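# Move bottle LB from fridge bin to bench, close door

## Task

Find which of the four bottles in the refrigerator's bin carries the letters LB, lift that one out and set it upright on the bench, keep the remaining three upright inside the refrigerator, and close the refrigerator door. If no bottle is marked LB, take none out, close the door, and press the CALL key on the operator panel so that it latches down. Do not press CALL unless no LB bottle exists, because a call cannot be reversed.

## Robot and tools

Robot: two arms, left_arm and right_arm, each on its own carriage on one floor track. left_rail carries left_arm and is always the carriage toward +y. right_rail carries right_arm. These names do not match image left and right. Each arm base sits at x = 0, y = its carriage's position_m, z = 0.04 m, facing +x. The carriages must stay roughly 0.7 m or more apart. Send them at least 0.78 m apart.

Scene frame: fixed to the table. The table top is z = 0, +z is up, +x is the way the arms face, and +y is toward the arms' left. The track runs along y at x = 0, and the table starts at x = 0.17 m. Positions are in metres, velocities in m/s and rad/s, and orientations are quaternions (w, x, y, z).

Gripper frame: the fingers point along the gripper's +z, close along its y, and a block sticks out about 10 cm toward its +x. end_effector_position is the point between the pads when they are closed. The fingertips reach about 33 mm beyond that point. left_arm's fingers can fold if they grip near the palm or are pushed tip-first onto a surface. Grip with the outer quarter of the pads. right_arm's fingers cannot fold.

execute_actions(actions, cameras): runs actions in order. An action may contain "rows", "steps", "until", "left_rail" and "right_rail".
- rows: up to 15 rows, and each row lasts one control step (1/30 s).
- Each row is one list of 18 numbers, all in [-1, 1], covering both arms even if only one moves. The order is left dx, dy, dz, rx, ry, rz, left gripper position, force_limit, speed, then the same nine for the right arm and right gripper.
- dx to rz are an offset, not a pose. They are measured from that arm's Hand target as it stood when the action began, in that Hand target's own axes. Every row in an action counts from that same start. Repeating an offset in a new action moves the arm further.
- Scale: 1.0 equals 0.6 m or 180 degrees. rx, ry, rz together form one rotation vector.
- Sending six zeros re-commands the current Hand target.
- Ramp offsets gradually for gentle motion. Adding 0.01 per row gives about 0.18 m/s.
- steps: 1 to 450, default 15, and at least the number of rows. After the last row, the arm keeps heading to that row's target.
- until: ends the action early. It can only read left_rail and right_rail fields, for example {"right_rail": {"position_status": ["!=", "moving"]}}, or {"all": {"status": "ended"}} or {"any": {"status": "ended"}}. Any number needs a comparison: =, !=, <, <=, > or >=.
- Rail commands: position_m is an absolute place on the track (left_rail -0.8 to 1.5 m, right_rail -1.5 to 0.8 m). speed_m_s ranges from 0.01 to 1, and acceleration_factor from 0.1 to 1. {"stop": true} brakes a carriage. An out-of-range value rejects the entire call.
- After sending position_m, wait with an until on that rail's position_status. Let the carriage arrive before aiming its gripper at a point in the scene.

Gripper numbers:
- position: +1 is fully open (140 mm) and about -0.8 is where the pads touch. At -1 the fingers close until they meet resistance.
- force_limit: from -1 (about 14 N) to +1 (58 N). A faster close squeezes harder.
- speed: from -1 (about 30 mm/s) to +1 (250 mm/s).
- To leave a gripper unchanged, repeat its last three numbers, since 0 is a real command.
- After closing, check that object_status reads 2 (stopped while closing). 0 means moving, 1 means blocked while opening, and 3 means it reached the target or the pads met.
- position_measured is in counts: 3 is open, 230 is pads together.

move(target, speed, blend, stop_force, zero, blocking, cameras): drives both grippers along straight paths.
- target is one 18-number row, or a list of up to 15 rows. Each row is an offset from the current Hand targets, in their own axes, with the same scale as above. Every row in the list counts from those same Hand targets.
- speed: 0.002 to 3.2 m/s, default 0.25.
- blend: corner rounding in metres.
- stop_force: 4 to 120 N. It ends an arm's path when the wrist sensor feels that much push. Use it slowly when approaching contact. Leave it out when pulling away from something. It is unreliable while the gripper rotates. It cannot be combined with blocking=false.
- The result ends with a "move:" line, reading for example done, off_target, held or fault, plus any limits such as paced or held. Until a move has ended, you can only wait or stop.

Other tools:
- wait(seconds 0 to 10): lets the scene run.
- stop(): brakes a running move. It does not stop the rails.
- zoom_image(camera, region [x0, y0, x1, y1], at most 504 by 504 pixels): enlarges part of the latest image. Use it to read the bottle letters.
- zero_wrist_force(arm): tares that arm's wrist sensor.
- finished_scene(): ends the scene permanently.

Cameras: cam_high, cam_bench_left, cam_bench_mid, cam_bench_right, cam_left_wrist and cam_right_wrist, each 896x504. Images come back when actions is empty or when cameras are requested.

Result lines:
- Hand target: the base that the next offsets count from.
- Joint positions: rail, then six joints.
- Joint velocities: "within noise" when still.
- Wrist force and torque: in the gripper axes.
- Motor temperatures, and Tool commands.
- Rail fields: position_m, position_status and position_answer.
- position_status can read moving, done, contact_stop, time_out, stopped_with_arm, stopped_for_other_arm or stopped_for_other_carriage.
- position_answer not_taken means you must resend once the carriage stands.
- "pose unreachable" means that arm drops its target until you command it again.

Avoid:
- Dropping or tipping bottles, and anything leaving the table, including onto the track or the metal strip.
- Slamming the door or hitting fixed things. The arms are stiff, so commanding even slightly past a firm contact can cause a fault.
- Torque faults (elbow 130 N m, wrist 46.9 N m) and force faults near 150 N. Either one stops the arm for 10 s.
- Contact between the two arms.
- Long strained holds that heat the motors; at 85 °C the arm brakes.
- Paths passing close to an arm's own base.

Each tool is called as name(argument=value, ...) on one line, values as JSON.

## Session

execute_actions(actions=[])

Scene clock: 0.00 s.
left_arm: end_effector_position=(+0.3563, +1.2697, +0.5790) position_measured=3 object_status=3 end_effector_quat_wxyz=(+0.000, +0.000, +1.000, +0.000) | right_arm: end_effector_position=(+0.3563, -1.2742, +0.5790) position_measured=3 object_status=3 end_effector_quat_wxyz=(+0.000, +0.000, +1.000, +0.000)
Joint positions: left_arm=[1.191 -0.281 -2.157 1.821 -1.235 -1.571 -0.28] | right_arm=[-1.353 -0.281 -2.157 1.821 -1.235 -1.571 -0.281]
Joint velocities: within noise
Joint torques (N m): no reading
Motor temperatures (°C): left_arm=[34 34 41 41 29 29] | right_arm=[33 33 33 34 36 33]
Wrist force (N): no reading
Wrist torque (N m): no reading
Wrist force, peak (N): no reading
Hand target: left_arm +0.3563, +1.2697, +0.5790; +0.000, +0.000, +1.000, +0.000 | right_arm +0.3563, -1.2742, +0.5790; +0.000, +0.000, +1.000, +0.000
Tool commands: left_gripper/position=+1.0 left_gripper/force_limit=+1.0 left_gripper/speed=+1.0 right_gripper/position=+1.0 right_gripper/force_limit=+1.0 right_gripper/speed=+1.0
left_rail: position_m=1.191 position_status=done
right_rail: position_m=-1.353 position_status=done

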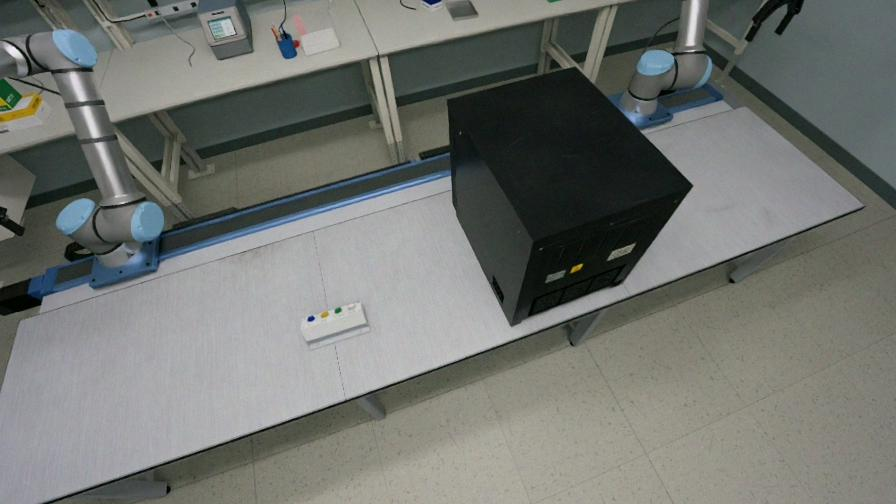

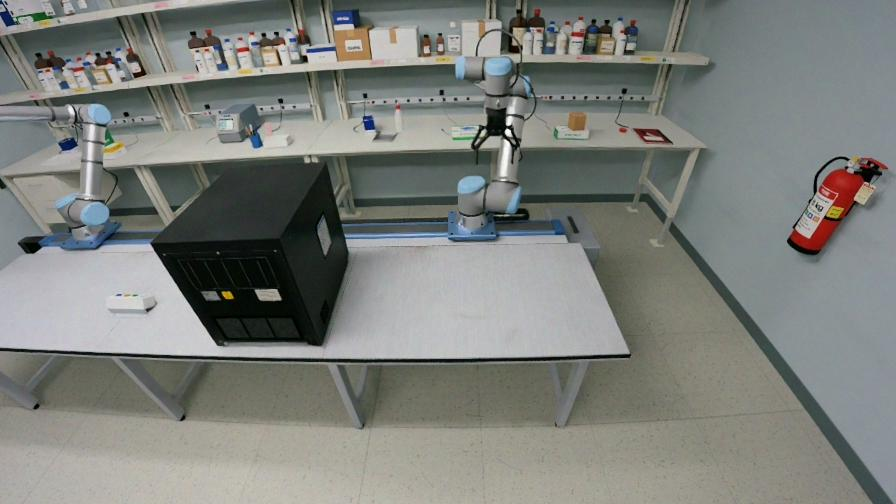

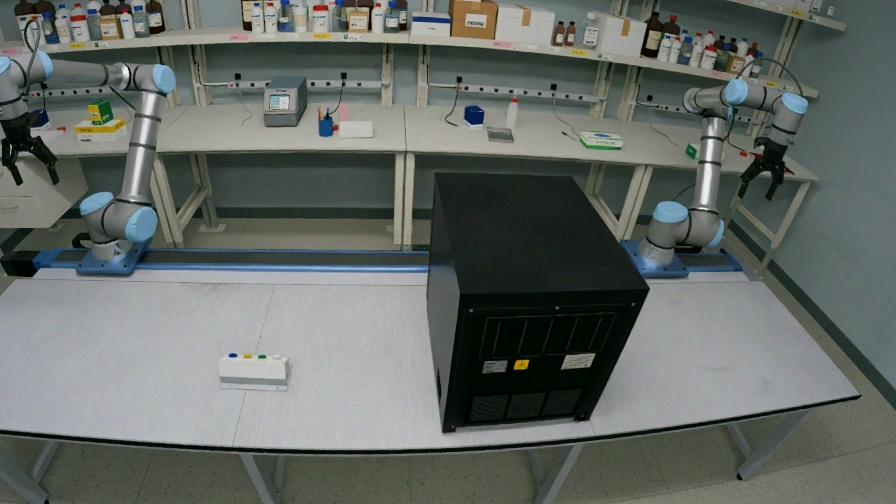

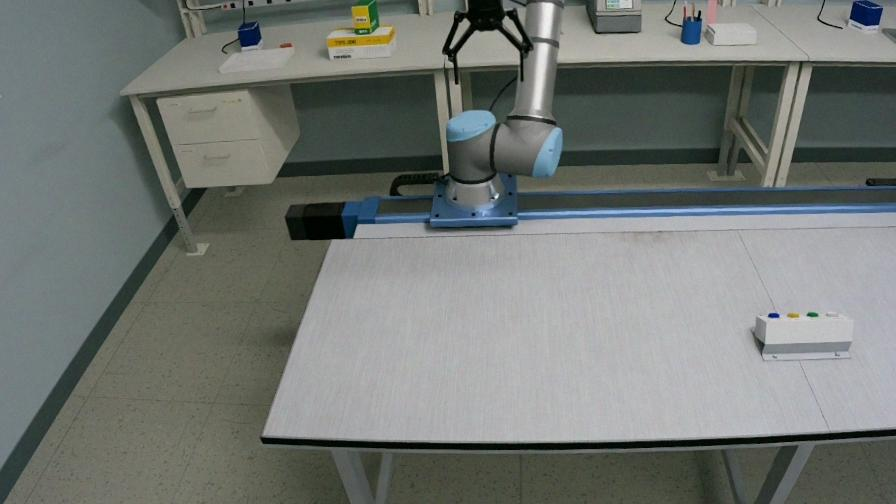

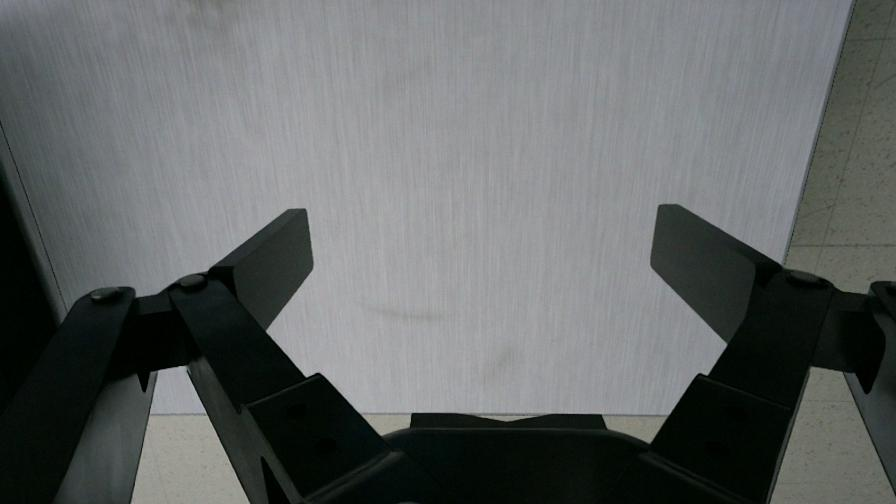

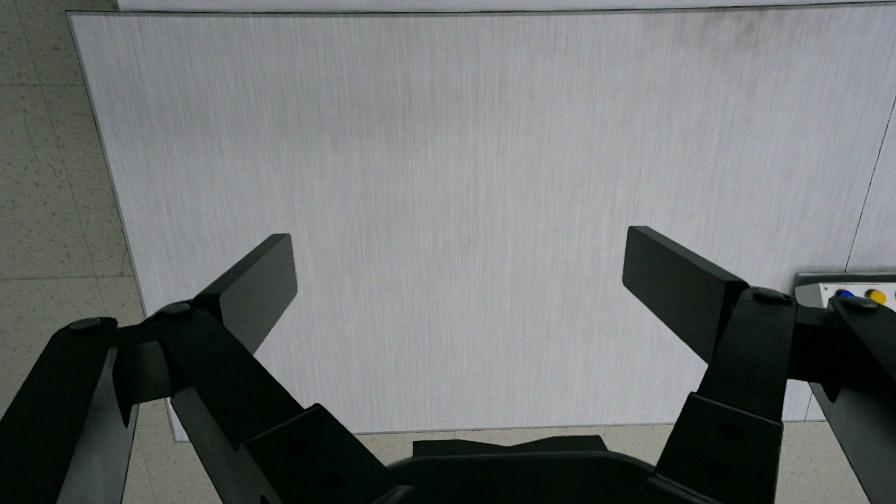

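move(target=[[0.033,-0.533,0,0.265,0.1325,-0.265,1,1,1,0,0,0,0,0,0,1,1,1],[0.51,-0.867,0.133,0.53,0.265,-0.53,1,1,1,0,0,0,0,0,0,1,1,1]], blend=0.1, speed=0.5, cameras=["cam_left_wrist","cam_bench_mid"])

Scene clock: 34.70 s.
left_arm: end_effector_position=(+0.0523, +0.7479, +0.4992) position_measured=3 object_status=3 end_effector_quat_wxyz=(+0.557, +0.439, -0.555, +0.435) | right_arm: end_effector_position=(+0.3563, -1.2742, +0.5790) position_measured=3 object_status=3 end_effector_quat_wxyz=(+0.000, +0.000, +1.000, +0.000)
Joint positions: left_arm=[1.191 -2.256 -2.735 2.881 -3.287 -1.125 -3.148] | right_arm=[-1.353 -0.281 -2.157 1.821 -1.235 -1.571 -0.28]
Joint torques (N m): left_arm=[-23.24 14.92 -44.56 -0.14 2.85 2.55] | right_arm=[-1.35 2.36 -45.45 -4.74 0.03 -0.87]
Wrist force (N): left_arm=[1.2 -0.8 2.7] | right_arm=[0.2 -0.2 -0.1]
Wrist torque (N m): left_arm=[-0.03 -0.36 -0.24] | right_arm=[-0.04 -0.05 0.00]
Wrist force, peak (N): left_arm=[0.6 -0.1 3.4] | right_arm=[-0.3 -0.6 -0.3]
Hand target: left_arm +0.0503, +0.7495, +0.4992; +0.415, +0.574, -0.414, +0.572 | right_arm +0.3563, -1.2742, +0.5790; +0.000, +0.000, +1.000, +0.000
Off the commanded pose: left_arm 0.003 m, 51 deg; orientation clipped | right_arm 0.000 m, 0 deg.
left_rail: position_m=1.191 position_status=done
right_rail: position_m=-1.353 position_status=done
move: off_target (left_arm); limits=paced
Images, in order (width x height): cam_bench_mid 896x504, cam_left_wrist 896x504.

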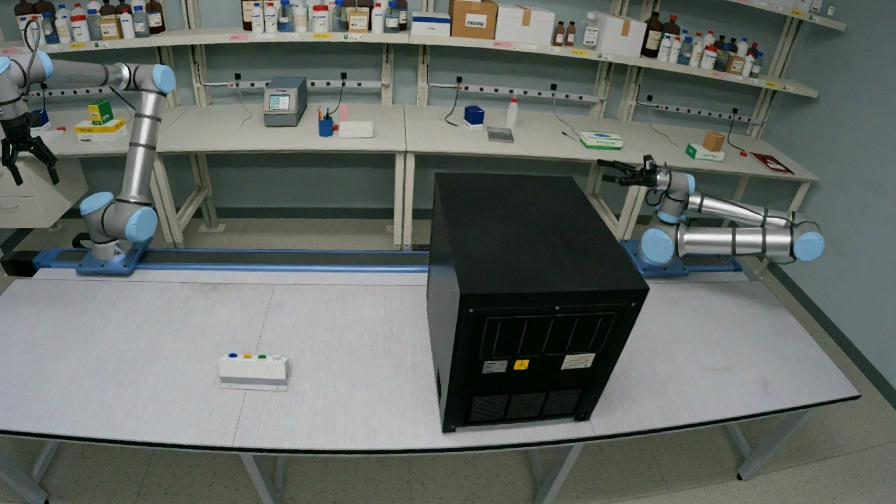

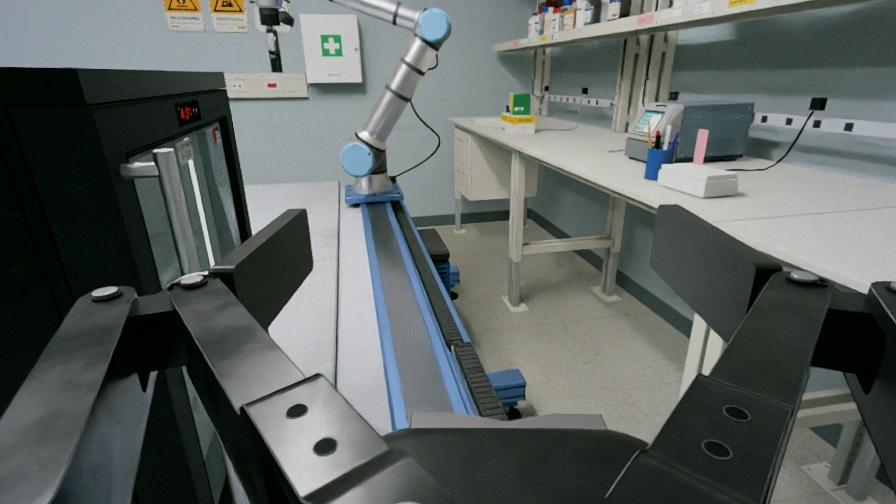

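move(target=[-0.133,0.168,0.243,0.399,0,0,1,1,1,0,0,0,0,0,0,1,1,1], speed=0.4, cameras=["cam_left_wrist"])

Scene clock: 72.87 s.
left_arm: end_effector_position=(+0.0511, +0.7397, +0.4955) position_measured=3 object_status=3 end_effector_quat_wxyz=(+0.553, +0.443, -0.553, +0.438) | right_arm: end_effector_position=(+0.3563, -1.2742, +0.5790) position_measured=3 object_status=3 end_effector_quat_wxyz=(+0.000, +0.000, +1.000, +0.000)
Joint positions: left_arm=[1.191 -2.29 -2.714 2.886 -3.308 -1.076 -3.15] | right_arm=[-1.353 -0.281 -2.157 1.821 -1.235 -1.571 -0.28]
Joint torques (N m): left_arm=[17.91 15.53 -60.27 -0.24 -2.48 2.12] | right_arm=[-0.61 3.41 -44.49 -4.37 -0.14 -0.86]
Wrist force (N): left_arm=[0.9 -0.9 2.0] | right_arm=[0.3 -0.3 0.1]
Wrist torque (N m): left_arm=[-0.05 -0.30 -0.24] | right_arm=[-0.06 -0.08 0.00]
Wrist force, peak (N): left_arm=[-0.9 1.2 6.2] | right_arm=[0.4 -0.3 -0.4]
Hand target: left_arm +0.0512, +0.7398, +0.4956; +0.553, +0.443, -0.553, +0.438 (not the last commanded pose) | right_arm +0.3563, -1.2742, +0.5790; +0.000, +0.000, +1.000, +0.000
Off the commanded pose: left_arm 0.185 m, 103 deg | right_arm 0.000 m, 0 deg.
left_rail: position_m=1.191 position_status=done
right_rail: position_m=-1.353 position_status=done
move: held (left_arm; a check stopped the path); limits=held
pose unreachable (left arm): on one or more control steps of this call, first in action 0 (counted from 0), this arm could not follow its commanded pose, so it was not sent that pose on those steps. It may still have moved: this result reports where it is.
cause: moving toward the commanded pose would bring two parts of the arm too close to each other (joints 4 (elbow) and 5 (wrist 1) lie between them).
Images, in order (width x height): cam_left_wrist 896x504.

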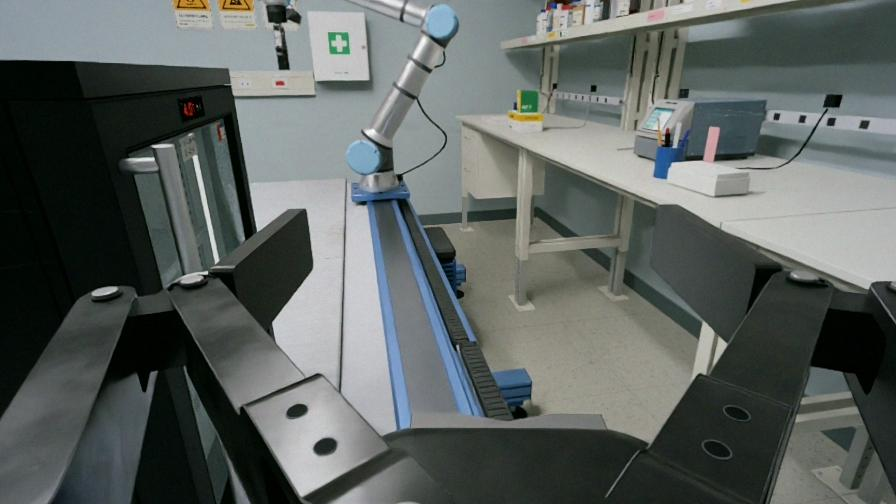

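move(target=[[-0.075,0.294,0.566,0,0,0,1,1,1,0,0,0,0,0,0,1,1,1],[-0.126,0.021,0.279,0.574,0,0,1,1,1,0,0,0,0,0,0,1,1,1]], speed=0.4, blend=0.05, cameras=["cam_left_wrist","cam_bench_mid"])

Scene clock: 90.13 s.
left_arm: end_effector_position=(+0.0012, +0.5798, +0.4194) position_measured=3 object_status=3 end_effector_quat_wxyz=(-0.005, +0.709, +0.001, +0.705) | right_arm: end_effector_position=(+0.3563, -1.2742, +0.5790) position_measured=3 object_status=3 end_effector_quat_wxyz=(+0.000, +0.000, +1.000, +0.000)
Joint positions: left_arm=[1.191 -2.327 -1.023 1.909 -4.035 0.763 -3.131] | right_arm=[-1.353 -0.281 -2.157 1.821 -1.235 -1.571 -0.28]
Joint torques (N m): left_arm=[15.89 -60.36 -35.85 4.99 2.01 -2.75] | right_arm=[-3.99 5.73 -45.19 -5 -1.05 -1.31]
Wrist force (N): left_arm=[0.9 -1.0 2.3] | right_arm=[0.2 0.1 -0.1]
Wrist torque (N m): left_arm=[-0.10 -0.37 0.11] | right_arm=[0.02 -0.05 0.00]
Wrist force, peak (N): left_arm=[0.3 -0.7 5.5] | right_arm=[0.2 -0.6 0.3]
Hand target: left_arm +0.0012, +0.5798, +0.4193; -0.005, +0.709, +0.001, +0.705 | right_arm +0.3563, -1.2742, +0.5790; +0.000, +0.000, +1.000, +0.000
Off the commanded pose: left_arm 0.000 m, 0 deg | right_arm 0.000 m, 0 deg.
left_rail: position_m=1.191 position_status=done
right_rail: position_m=-1.353 position_status=done
move: done
Images, in order (width x height): cam_bench_mid 896x504, cam_left_wrist 896x504.

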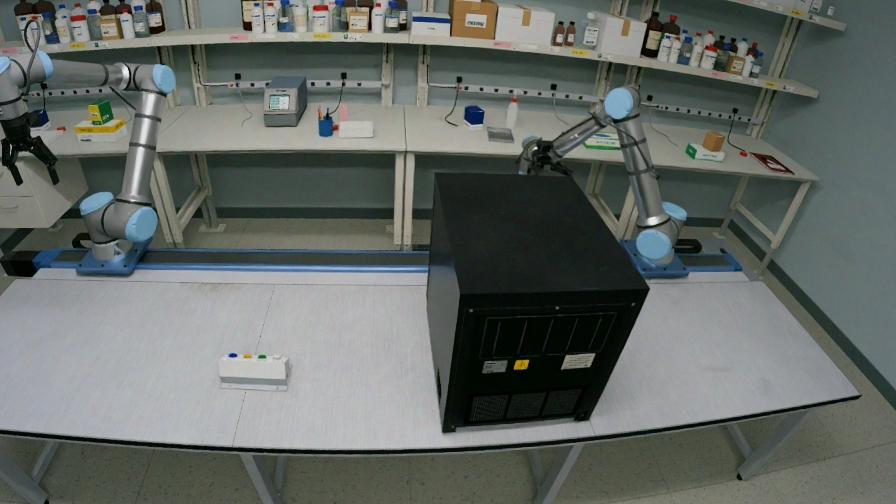

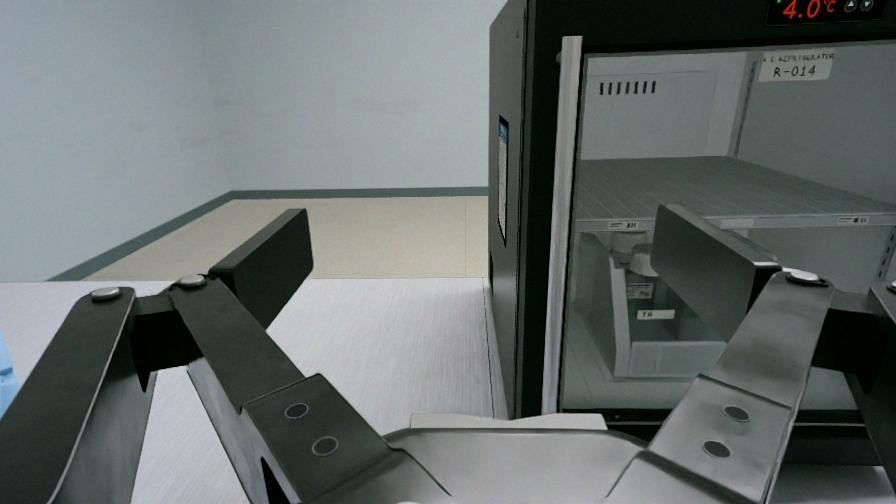

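zoom_image(camera="cam_left_wrist", region=[540, 200, 780, 420])

zoom_image(camera="cam_left_wrist", region=[600, 210, 700, 340])

Scaled by 2.100 from the camera's 896x504 image, which has a finer 1280x720 frame.

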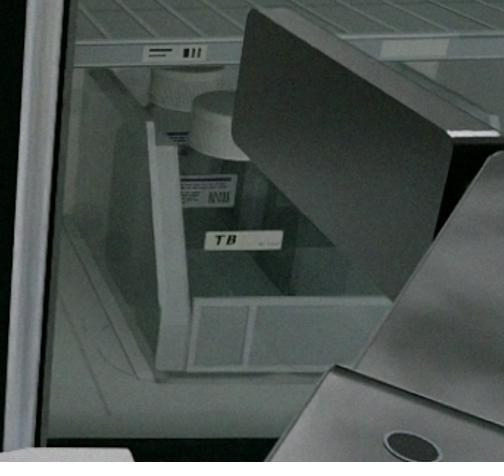

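Scaled by 3.877 from the camera's 896x504 image, which has a finer 1280x720 frame.

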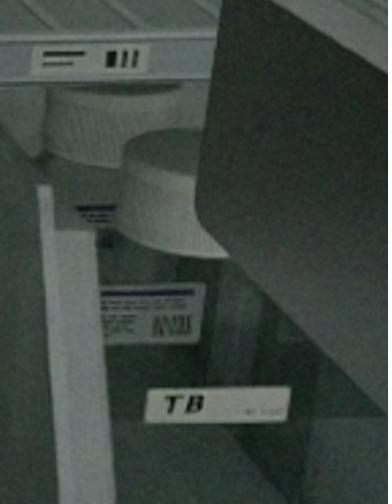

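move(target=[-0.1,0.4,0,0,0,0,1,1,1,0,0,0,0,0,0,1,1,1], speed=0.4, cameras=["cam_left_wrist"])

zoom_image(camera="cam_left_wrist", region=[380, 120, 700, 320])

Scene clock: 100.23 s.
left_arm: end_effector_position=(+0.0029, +0.3402, +0.3580) position_measured=3 object_status=3 end_effector_quat_wxyz=(-0.005, +0.709, +0.001, +0.705) | right_arm: end_effector_position=(+0.3563, -1.2742, +0.5790) position_measured=3 object_status=3 end_effector_quat_wxyz=(+0.000, +0.000, +1.000, +0.000)
Joint positions: left_arm=[1.191 -2.138 -0.696 1.409 -3.864 0.576 -3.128] | right_arm=[-1.353 -0.281 -2.157 1.821 -1.235 -1.571 -0.28]
Joint torques (N m): left_arm=[16.95 -91.8 -41.75 4.76 -2.6 2.72] | right_arm=[-0.62 4.96 -44.58 -5 -0.89 -1.3]
Wrist force (N): left_arm=[1.1 -0.8 2.2] | right_arm=[0.0 -0.3 0.1]
Wrist torque (N m): left_arm=[-0.06 -0.38 -0.23] | right_arm=[-0.07 0.00 0.00]
Wrist force, peak (N): left_arm=[1.7 -3.5 2.3] | right_arm=[0.0 -0.6 -0.1]
Hand target: left_arm +0.0029, +0.3402, +0.3580; -0.005, +0.709, +0.001, +0.705 | right_arm +0.3563, -1.2742, +0.5790; +0.000, +0.000, +1.000, +0.000
Off the commanded pose: left_arm 0.000 m, 0 deg | right_arm 0.000 m, 0 deg.
left_rail: position_m=1.191 position_status=done
right_rail: position_m=-1.353 position_status=done
move: done
Images, in order (width x height): cam_left_wrist 896x504.

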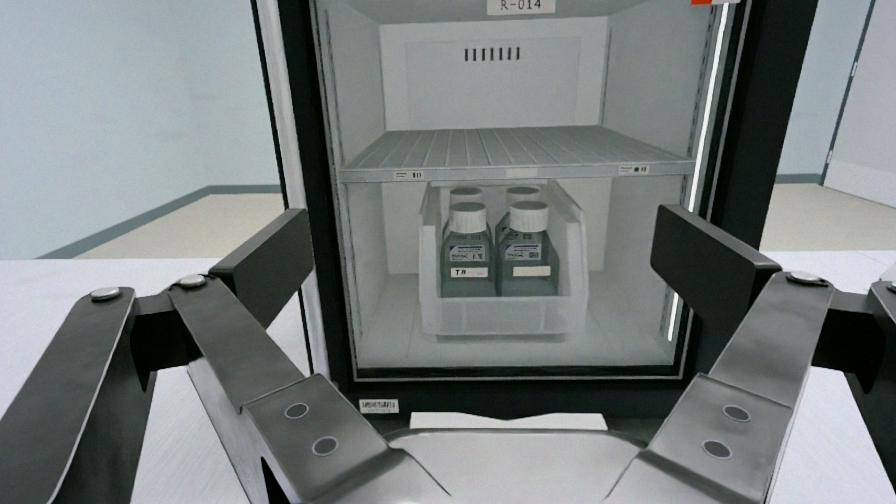

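Scaled by 1.575 from the camera's 896x504 image, which has a finer 1280x720 frame.

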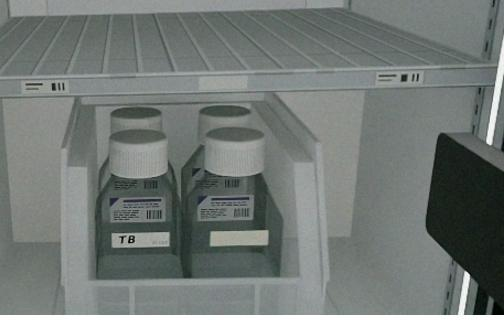

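execute_actions(actions=[{"left_rail":{"position_m":0.95},"steps":150,"until":{"left_rail":{"position_status":["!=","moving"]}}}])

move(target=[-0.03,-0.635,0.23,0,0,0,1,1,1,0,0,0,0,0,0,1,1,1], speed=0.3, cameras=["cam_left_wrist","cam_bench_mid"])

Scene clock: 124.00 s.
left_arm: end_effector_position=(+0.0029, +0.0990, +0.3580) position_measured=3 object_status=3 end_effector_quat_wxyz=(-0.005, +0.709, +0.001, +0.705) | right_arm: end_effector_position=(+0.3563, -1.2742, +0.5790) position_measured=3 object_status=3 end_effector_quat_wxyz=(+0.000, +0.000, +1.000, +0.000)
Joint positions: left_arm=[0.95 -2.138 -0.696 1.409 -3.863 0.576 -3.128] | right_arm=[-1.353 -0.281 -2.157 1.821 -1.235 -1.571 -0.28]
Joint torques (N m): left_arm=[7.25 -102.33 -29.96 1.73 -0.35 1.84] | right_arm=[0.5 5.3 -45.68 -4.65 -1.12 -2.23]
Wrist force (N): left_arm=[1.4 -1.0 2.1] | right_arm=[0.2 -0.1 -0.1]
Wrist torque (N m): left_arm=[-0.09 -0.44 -0.24] | right_arm=[-0.04 -0.04 0.00]
Wrist force, peak (N): left_arm=[1.2 -2.7 2.8] | right_arm=[0.6 -0.4 0.0]
Hand target: left_arm +0.0029, +0.0990, +0.3580; -0.005, +0.709, +0.001, +0.705 | right_arm +0.3563, -1.2742, +0.5790; +0.000, +0.000, +1.000, +0.000
Tool commands: left_gripper/position=+1.0 left_gripper/force_limit=+1.0 left_gripper/speed=+1.0 right_gripper/position=+1.0 right_gripper/force_limit=+1.0 right_gripper/speed=+1.0
Off the commanded pose: left_arm 0.000 m, 0 deg | right_arm 0.000 m, 0 deg.
left_rail: position_m=0.950 position_status=done
right_rail: position_m=-1.353 position_status=done

Scene clock: 126.07 s.
left_arm: end_effector_position=(+0.1377, +0.4811, +0.3415) position_measured=3 object_status=3 end_effector_quat_wxyz=(-0.005, +0.709, +0.001, +0.705) | right_arm: end_effector_position=(+0.3563, -1.2742, +0.5790) position_measured=3 object_status=3 end_effector_quat_wxyz=(+0.000, +0.000, +1.000, +0.000)
Joint positions: left_arm=[0.95 -2.323 -1.079 2.302 -4.372 0.76 -3.131] | right_arm=[-1.353 -0.281 -2.157 1.821 -1.235 -1.571 -0.28]
Joint torques (N m): left_arm=[-19.48 -78.5 -8.97 -0.35 1.98 2.06] | right_arm=[-0.97 4.66 -45.01 -4.74 -1.38 -2.22]
Wrist force (N): left_arm=[0.9 -0.9 2.3] | right_arm=[0.0 -0.4 0.2]
Wrist torque (N m): left_arm=[-0.07 -0.34 -0.15] | right_arm=[-0.08 0.01 0.00]
Wrist force, peak (N): left_arm=[1.0 -3.2 3.5] | right_arm=[-0.1 -0.6 0.3]
Hand target: left_arm +0.1377, +0.4812, +0.3414; -0.005, +0.709, +0.001, +0.705 | right_arm +0.3563, -1.2742, +0.5790; +0.000, +0.000, +1.000, +0.000
Off the commanded pose: left_arm 0.000 m, 0 deg | right_arm 0.000 m, 0 deg.
left_rail: position_m=0.950 position_status=done
right_rail: position_m=-1.353 position_status=done
move: done
Images, in order (width x height): cam_bench_mid 896x504, cam_left_wrist 896x504.

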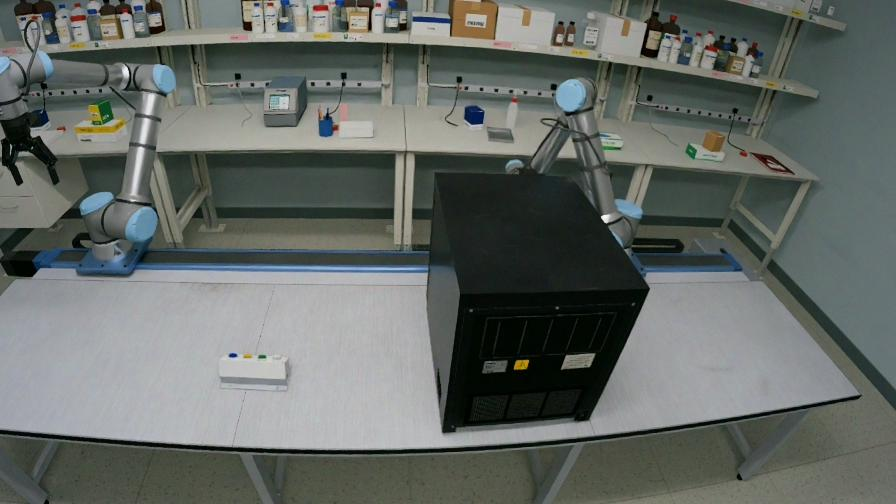

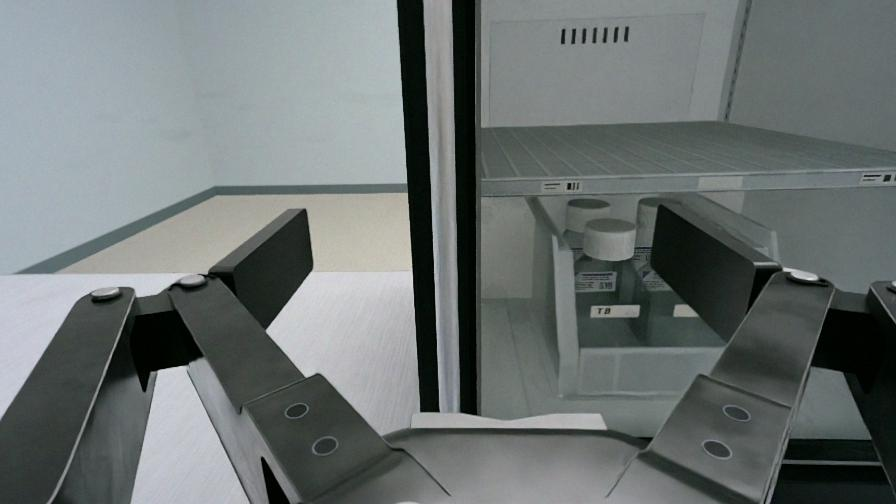

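move(target=[0,-0.025,0.108,0,0,0,1,1,1,0,0,0,0,0,0,1,1,1], speed=0.1, stop_force=12, cameras=["cam_left_wrist"])

Scene clock: 134.60 s.
left_arm: end_effector_position=(+0.2024, +0.4967, +0.3412) position_measured=3 object_status=3 end_effector_quat_wxyz=(-0.005, +0.709, +0.001, +0.705) | right_arm: end_effector_position=(+0.3563, -1.2742, +0.5790) position_measured=3 object_status=3 end_effector_quat_wxyz=(+0.000, +0.000, +1.000, +0.000)
Joint positions: left_arm=[0.95 -2.239 -1.107 2.375 -4.418 0.676 -3.13] | right_arm=[-1.353 -0.281 -2.157 1.821 -1.235 -1.571 -0.281]
Joint torques (N m): left_arm=[18.89 -72.75 -6.37 -0.89 -2.82 2.6] | right_arm=[-1.62 3.33 -45.49 -4.88 -1.15 -2.27]
Wrist force (N): left_arm=[0.9 -1.0 1.8] | right_arm=[0.3 0.1 0.3]
Wrist torque (N m): left_arm=[-0.10 -0.33 -0.23] | right_arm=[0.02 -0.06 0.00]
Wrist force, peak (N): left_arm=[1.0 -1.6 3.2] | right_arm=[0.6 -0.4 0.1]
Hand target: left_arm +0.2024, +0.4967, +0.3412; -0.005, +0.709, +0.001, +0.705 | right_arm +0.3563, -1.2742, +0.5790; +0.000, +0.000, +1.000, +0.000
Off the commanded pose: left_arm 0.000 m, 0 deg | right_arm 0.000 m, 0 deg.
left_rail: position_m=0.950 position_status=done
right_rail: position_m=-1.353 position_status=done
move: done
Images, in order (width x height): cam_left_wrist 896x504.

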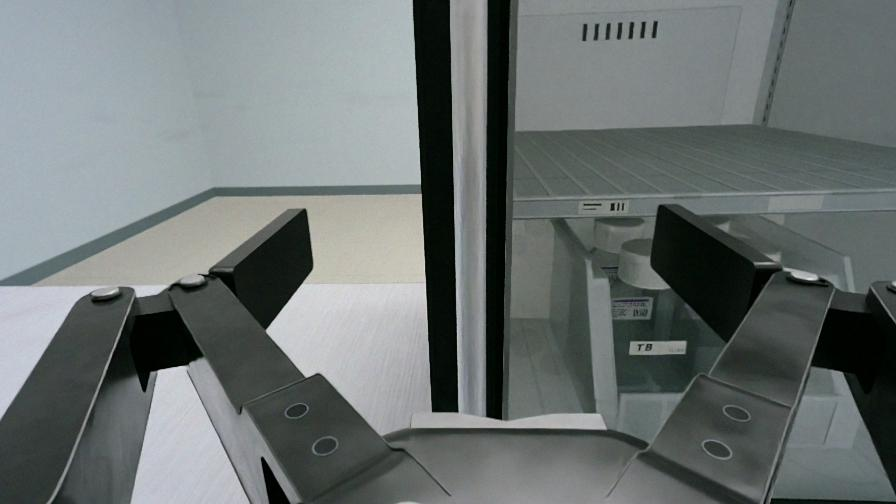

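execute_actions(actions=[{"rows":[[0,-0.003,0,0,0,0,-1,-0.2,-1,0,0,0,0,0,0,1,1,1]],"steps":150}], cameras=["cam_left_wrist"])

Scene clock: 145.20 s.
left_arm: end_effector_position=(+0.2024, +0.4985, +0.3412) position_measured=221 object_status=2 end_effector_quat_wxyz=(-0.005, +0.709, +0.001, +0.705) | right_arm: end_effector_position=(+0.3563, -1.2742, +0.5790) position_measured=3 object_status=3 end_effector_quat_wxyz=(+0.000, +0.000, +1.000, +0.000)
Joint positions: left_arm=[0.95 -2.242 -1.108 2.379 -4.42 0.679 -3.13] | right_arm=[-1.353 -0.281 -2.157 1.821 -1.235 -1.571 -0.281]
Joint torques (N m): left_arm=[13.4 -67.92 -14.53 0.97 -17.84 -1.9] | right_arm=[-0.22 1.02 -45.4 -4.8 -1.65 -2.17]
Wrist force (N): left_arm=[3.0 -39.3 -46.4] | right_arm=[0.0 -0.3 0.1]
Wrist torque (N m): left_arm=[1.74 -0.35 -0.24] | right_arm=[-0.06 0.00 0.00]
Wrist force, peak (N): left_arm=[3.0 -39.3 -46.4] | right_arm=[0.5 -0.5 0.1]
Hand target: left_arm +0.2024, +0.4985, +0.3412; -0.005, +0.709, +0.001, +0.705 | right_arm +0.3563, -1.2742, +0.5790; +0.000, +0.000, +1.000, +0.000
Off the commanded pose: left_arm 0.000 m, 0 deg | right_arm 0.000 m, 0 deg.
left_rail: position_m=0.950 position_status=done
right_rail: position_m=-1.353 position_status=done
Images, in order (width x height): cam_left_wrist 896x504.

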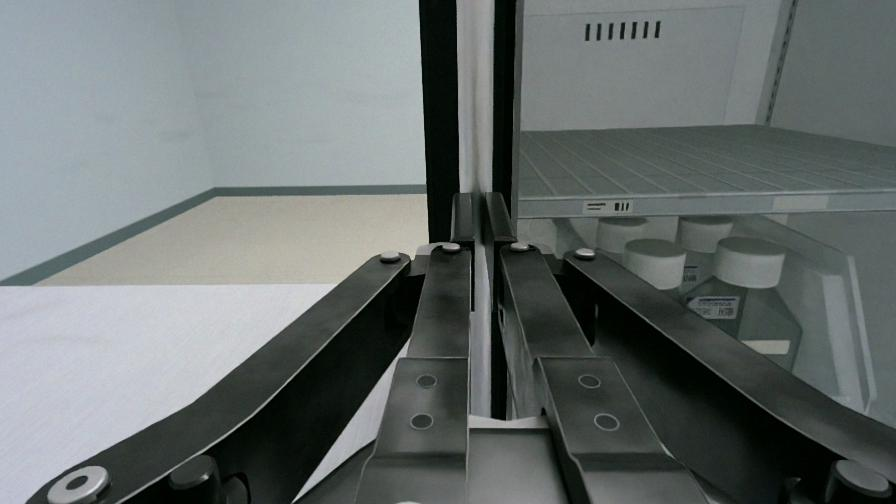

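move(target=[0,0.0133,-0.083,0,0,0,-1,-0.2,-1,0,0,0,0,0,0,1,1,1], speed=0.06, cameras=["cam_left_wrist"])

Scene clock: 154.13 s.
left_arm: end_effector_position=(+0.1528, +0.4901, +0.3414) position_measured=231 object_status=3 end_effector_quat_wxyz=(-0.005, +0.709, +0.001, +0.705) | right_arm: end_effector_position=(+0.3563, -1.2742, +0.5790) position_measured=3 object_status=3 end_effector_quat_wxyz=(+0.000, +0.000, +1.000, +0.000)
Joint positions: left_arm=[0.95 -2.313 -1.09 2.33 -4.389 0.75 -3.131] | right_arm=[-1.353 -0.281 -2.157 1.821 -1.235 -1.571 -0.281]
Joint torques (N m): left_arm=[-20.95 -43.41 -22.45 5.06 3.55 -3.2] | right_arm=[0.54 2.82 -46.05 -4.77 -1.14 -2.19]
Wrist force (N): left_arm=[3.3 -1.7 3.2] | right_arm=[0.0 -0.5 -0.1]
Wrist torque (N m): left_arm=[-0.26 -0.95 0.12] | right_arm=[-0.11 -0.01 0.00]
Wrist force, peak (N): left_arm=[3.4 -39.6 -48.5] | right_arm=[0.3 -0.5 0.4]
Hand target: left_arm +0.1527, +0.4901, +0.3414; -0.005, +0.709, +0.001, +0.705 | right_arm +0.3563, -1.2742, +0.5790; +0.000, +0.000, +1.000, +0.000
Off the commanded pose: left_arm 0.000 m, 0 deg | right_arm 0.000 m, 0 deg.
left_rail: position_m=0.950 position_status=done
right_rail: position_m=-1.353 position_status=done
move: done
Images, in order (width x height): cam_left_wrist 896x504.

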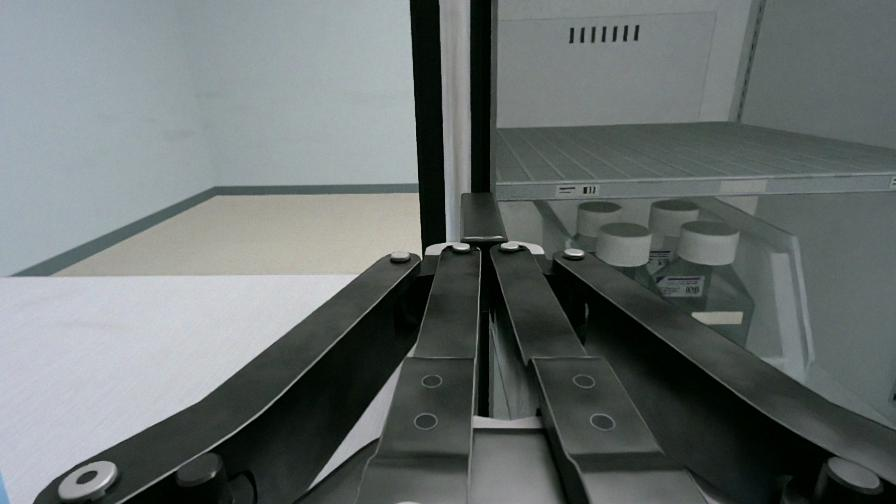

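move(target=[[0,-0.0183,0,0,0,0,0.3,-0.2,1,0,0,0,0,0,0,1,1,1],[0,-0.0183,0.125,0,0,0,0.3,-0.2,1,0,0,0,0,0,0,1,1,1]], speed=0.1, cameras=["cam_left_wrist"])

zoom_image(camera="cam_left_wrist", region=[330, 100, 630, 430])

Scene clock: 163.53 s.
left_arm: end_effector_position=(+0.2274, +0.5017, +0.3411) position_measured=91 object_status=3 end_effector_quat_wxyz=(-0.005, +0.709, +0.001, +0.705) | right_arm: end_effector_position=(+0.3563, -1.2742, +0.5790) position_measured=3 object_status=3 end_effector_quat_wxyz=(+0.000, +0.000, +1.000, +0.000)
Joint positions: left_arm=[0.95 -2.2 -1.115 2.398 -4.432 0.638 -3.129] | right_arm=[-1.353 -0.281 -2.157 1.821 -1.235 -1.571 -0.281]
Joint torques (N m): left_arm=[17.47 -71.87 -4.81 -0.22 -2.54 2.35] | right_arm=[-1.85 4.14 -46.35 -4.75 -1.23 -2.38]
Wrist force (N): left_arm=[3.4 -1.3 3.2] | right_arm=[0.2 -0.1 0.1]
Wrist torque (N m): left_arm=[-0.18 -0.94 -0.23] | right_arm=[-0.03 -0.05 0.00]
Wrist force, peak (N): left_arm=[3.0 -1.9 4.7] | right_arm=[0.8 -0.2 -0.3]
Hand target: left_arm +0.2276, +0.5017, +0.3411; -0.005, +0.709, +0.001, +0.705 | right_arm +0.3563, -1.2742, +0.5790; +0.000, +0.000, +1.000, +0.000
Off the commanded pose: left_arm 0.000 m, 0 deg | right_arm 0.000 m, 0 deg.
left_rail: position_m=0.950 position_status=done
right_rail: position_m=-1.353 position_status=done
move: done
Images, in order (width x height): cam_left_wrist 896x504.

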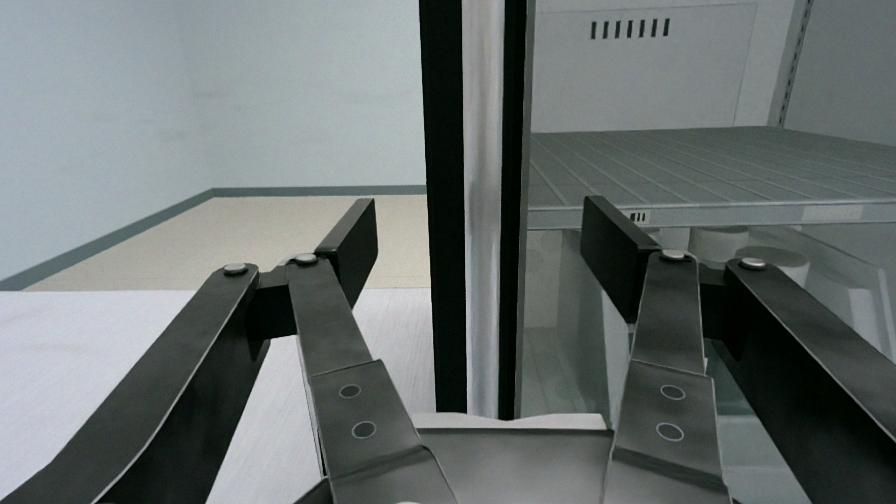

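Scaled by 1.527 from the camera's 896x504 image, which has a finer 1280x720 frame.

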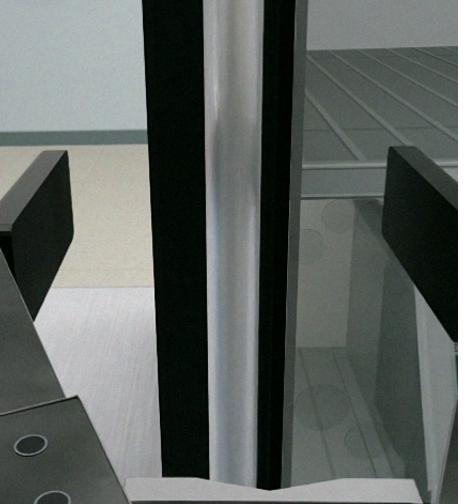

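execute_actions(actions=[{"rows":[[0,-0.001,0,0,0,0,-1,0.5,-1,0,0,0,0,0,0,1,1,1]],"steps":120}], cameras=["cam_left_wrist"])

Scene clock: 175.50 s.
left_arm: end_effector_position=(+0.2275, +0.5023, +0.3411) position_measured=211 object_status=2 end_effector_quat_wxyz=(-0.005, +0.709, +0.001, +0.705) | right_arm: end_effector_position=(+0.3563, -1.2742, +0.5790) position_measured=3 object_status=3 end_effector_quat_wxyz=(+0.000, +0.000, +1.000, +0.000)
Joint positions: left_arm=[0.95 -2.201 -1.116 2.399 -4.433 0.638 -3.129] | right_arm=[-1.353 -0.281 -2.157 1.821 -1.235 -1.571 -0.281]
Joint torques (N m): left_arm=[20.33 -71.53 11.25 -0.44 23.31 -1.49] | right_arm=[-1.52 2.5 -45.35 -5.01 -1.44 -2.43]
Wrist force (N): left_arm=[-3.1 54.0 14.3] | right_arm=[0.2 -0.2 -0.1]
Wrist torque (N m): left_arm=[-1.49 -0.99 -0.57] | right_arm=[-0.05 -0.05 0.00]
Wrist force, peak (N): left_arm=[-3.1 54.4 15.0] | right_arm=[0.7 -0.2 0.3]
Hand target: left_arm +0.2276, +0.5023, +0.3411; -0.005, +0.709, +0.001, +0.705 | right_arm +0.3563, -1.2742, +0.5790; +0.000, +0.000, +1.000, +0.000
Off the commanded pose: left_arm 0.000 m, 0 deg | right_arm 0.000 m, 0 deg.
left_rail: position_m=0.950 position_status=done
right_rail: position_m=-1.353 position_status=done
Images, in order (width x height): cam_left_wrist 896x504.

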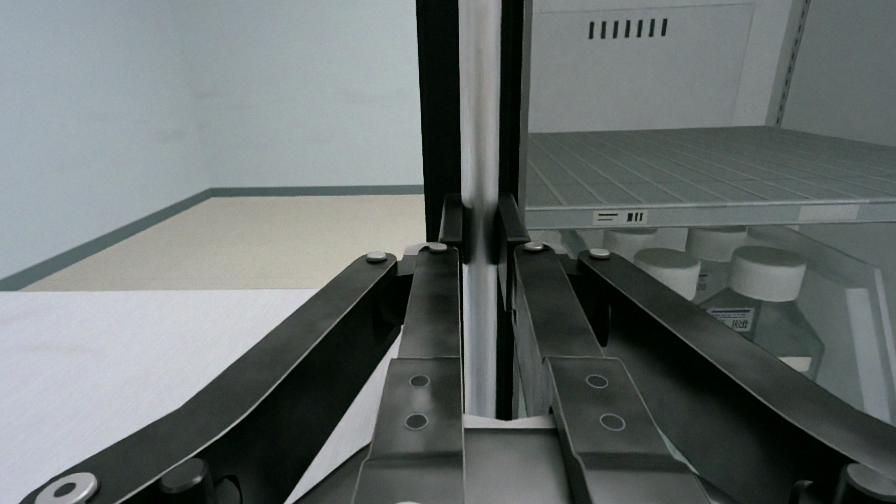

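move(target=[[0,0.003,0,0,0,0,-1,0.5,-1,0,0,0,0,0,0,1,1,1],[0,0.0183,-0.083,0,0,0,-1,0.5,-1,0,0,0,0,0,0,1,1,1]], speed=0.06, cameras=["cam_left_wrist"])

Scene clock: 179.63 s.
left_arm: end_effector_position=(+0.1780, +0.4909, +0.3413) position_measured=211 object_status=2 end_effector_quat_wxyz=(-0.005, +0.709, +0.001, +0.705) | right_arm: end_effector_position=(+0.3563, -1.2742, +0.5790) position_measured=3 object_status=3 end_effector_quat_wxyz=(+0.000, +0.000, +1.000, +0.000)
Joint positions: left_arm=[0.95 -2.273 -1.097 2.349 -4.401 0.71 -3.13] | right_arm=[-1.353 -0.281 -2.157 1.821 -1.235 -1.571 -0.281]
Joint torques (N m): left_arm=[-19.44 -40.82 -21.64 6.92 2.33 -2.7] | right_arm=[2.14 2.2 -45.63 -4.69 -1.63 -2.15]
Wrist force (N): left_arm=[-1.5 -0.7 5.5] | right_arm=[0.2 -0.1 0.0]
Wrist torque (N m): left_arm=[0.05 -0.97 -0.31] | right_arm=[-0.02 -0.04 0.00]
Wrist force, peak (N): left_arm=[-3.5 55.0 13.9] | right_arm=[0.2 -0.5 0.3]
Hand target: left_arm +0.1779, +0.4909, +0.3413; -0.005, +0.709, +0.001, +0.705 | right_arm +0.3563, -1.2742, +0.5790; +0.000, +0.000, +1.000, +0.000
Off the commanded pose: left_arm 0.000 m, 0 deg | right_arm 0.000 m, 0 deg.
left_rail: position_m=0.950 position_status=done
right_rail: position_m=-1.353 position_status=done
move: done
Images, in order (width x height): cam_left_wrist 896x504.

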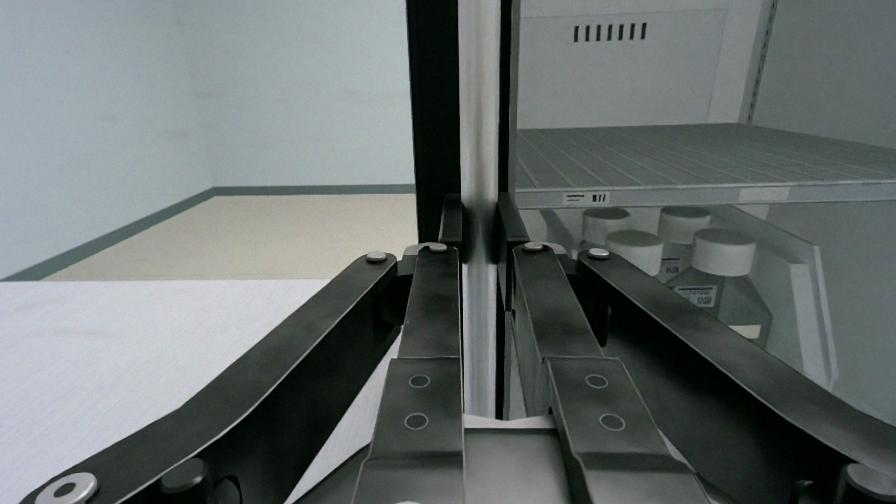

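move(target=[[0,0.025,-0.08,0,0,0,-1,0.5,-1,0,0,0,0,0,0,1,1,1],[0,0.062,-0.163,0,0,0,-1,0.5,-1,0,0,0,0,0,0,1,1,1]], speed=0.08, blend=0.01)

Scene clock: 185.53 s.
left_arm: end_effector_position=(+0.0805, +0.4530, +0.3416) position_measured=211 object_status=2 end_effector_quat_wxyz=(-0.005, +0.709, +0.001, +0.705) | right_arm: end_effector_position=(+0.3563, -1.2742, +0.5790) position_measured=3 object_status=3 end_effector_quat_wxyz=(+0.000, +0.000, +1.000, +0.000)
Joint positions: left_arm=[0.95 -2.365 -1.038 2.203 -4.314 0.802 -3.131] | right_arm=[-1.353 -0.281 -2.157 1.821 -1.235 -1.571 -0.281]
Joint torques (N m): left_arm=[-12.3 -51.74 -32.46 8.37 -12.81 -2.35] | right_arm=[-2.31 4.09 -45.86 -4.86 -1.65 -2]
Wrist force (N): left_arm=[-2.0 -41.8 -16.3] | right_arm=[0.1 -0.3 0.0]
Wrist torque (N m): left_arm=[1.19 -0.96 -0.32] | right_arm=[-0.06 -0.03 0.00]
Wrist force, peak (N): left_arm=[0.2 -56.2 -21.1] | right_arm=[0.2 -0.4 0.6]
Hand target: left_arm +0.0804, +0.4529, +0.3416; -0.005, +0.709, +0.001, +0.705 | right_arm +0.3563, -1.2742, +0.5790; +0.000, +0.000, +1.000, +0.000
Off the commanded pose: left_arm 0.000 m, 0 deg | right_arm 0.000 m, 0 deg.
left_rail: position_m=0.950 position_status=done
right_rail: position_m=-1.353 position_status=done
move: done

move(target=[[0,0.023,-0.055,0,0,0,-1,0.5,-1,0,0,0,0,0,0,1,1,1],[0,0.065,-0.12,0,0,0,-1,0.5,-1,0,0,0,0,0,0,1,1,1]], speed=0.08, blend=0.01)

Scene clock: 191.20 s.
left_arm: end_effector_position=(+0.0088, +0.4135, +0.3417) position_measured=211 object_status=2 end_effector_quat_wxyz=(-0.005, +0.709, +0.001, +0.705) | right_arm: end_effector_position=(+0.3563, -1.2742, +0.5790) position_measured=3 object_status=3 end_effector_quat_wxyz=(+0.000, +0.000, +1.000, +0.000)
Joint positions: left_arm=[0.95 -2.401 -0.978 2.062 -4.233 0.838 -3.132] | right_arm=[-1.353 -0.281 -2.157 1.821 -1.235 -1.571 -0.281]
Joint torques (N m): left_arm=[-33.78 -60.2 -28.58 4.81 18.15 -2.71] | right_arm=[1.96 3.7 -46.31 -4.68 -1.49 -2.5]
Wrist force (N): left_arm=[4.4 38.8 38.9] | right_arm=[0.2 -0.3 0.1]
Wrist torque (N m): left_arm=[-1.42 -0.99 -0.30] | right_arm=[-0.06 -0.06 0.00]
Wrist force, peak (N): left_arm=[-6.2 49.9 39.6] | right_arm=[0.1 -0.6 0.4]
Hand target: left_arm +0.0087, +0.4134, +0.3417; -0.005, +0.709, +0.001, +0.705 | right_arm +0.3563, -1.2742, +0.5790; +0.000, +0.000, +1.000, +0.000
Off the commanded pose: left_arm 0.000 m, 0 deg | right_arm 0.000 m, 0 deg.
left_rail: position_m=0.950 position_status=done
right_rail: position_m=-1.353 position_status=done
move: done

move(target=[[0,0.045,-0.049,0,0,0,-1,0.5,-1,0,0,0,0,0,0,1,1,1],[0,0.093,-0.097,0,0,0,-1,0.5,-1,0,0,0,0,0,0,1,1,1]], speed=0.08, blend=0.01, cameras=["cam_left_wrist"])

Scene clock: 195.77 s.
left_arm: end_effector_position=(-0.0490, +0.3572, +0.3417) position_measured=211 object_status=2 end_effector_quat_wxyz=(-0.005, +0.709, +0.001, +0.705) | right_arm: end_effector_position=(+0.3563, -1.2742, +0.5790) position_measured=3 object_status=3 end_effector_quat_wxyz=(+0.000, +0.000, +1.000, +0.000)
Joint positions: left_arm=[0.95 -2.397 -0.904 1.898 -4.141 0.834 -3.132] | right_arm=[-1.353 -0.281 -2.157 1.821 -1.235 -1.571 -0.281]
Joint torques (N m): left_arm=[25.33 -62.38 -31.82 2.49 -5.01 -0.24] | right_arm=[-0.58 4.34 -46.74 -4.48 -1.68 -2.56]
Wrist force (N): left_arm=[16.3 -10.8 -3.7] | right_arm=[0.1 -0.1 0.0]
Wrist torque (N m): left_arm=[0.25 -0.60 -0.39] | right_arm=[-0.04 -0.04 -0.01]
Wrist force, peak (N): left_arm=[4.5 39.5 39.3] | right_arm=[0.4 -0.2 0.7]
Hand target: left_arm -0.0491, +0.3571, +0.3417; -0.005, +0.709, +0.001, +0.705 | right_arm +0.3563, -1.2742, +0.5790; +0.000, +0.000, +1.000, +0.000
Off the commanded pose: left_arm 0.000 m, 0 deg | right_arm 0.000 m, 0 deg.
left_rail: position_m=0.950 position_status=done
right_rail: position_m=-1.353 position_status=done
move: done
Images, in order (width x height): cam_left_wrist 896x504.

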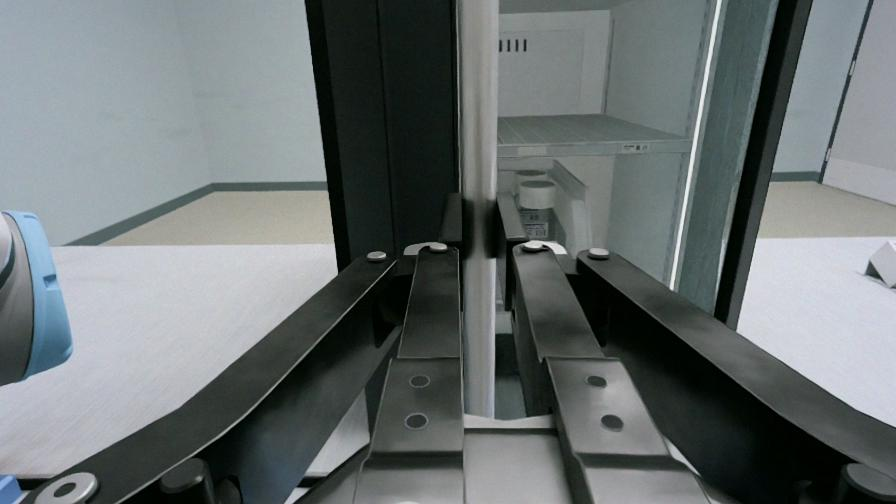

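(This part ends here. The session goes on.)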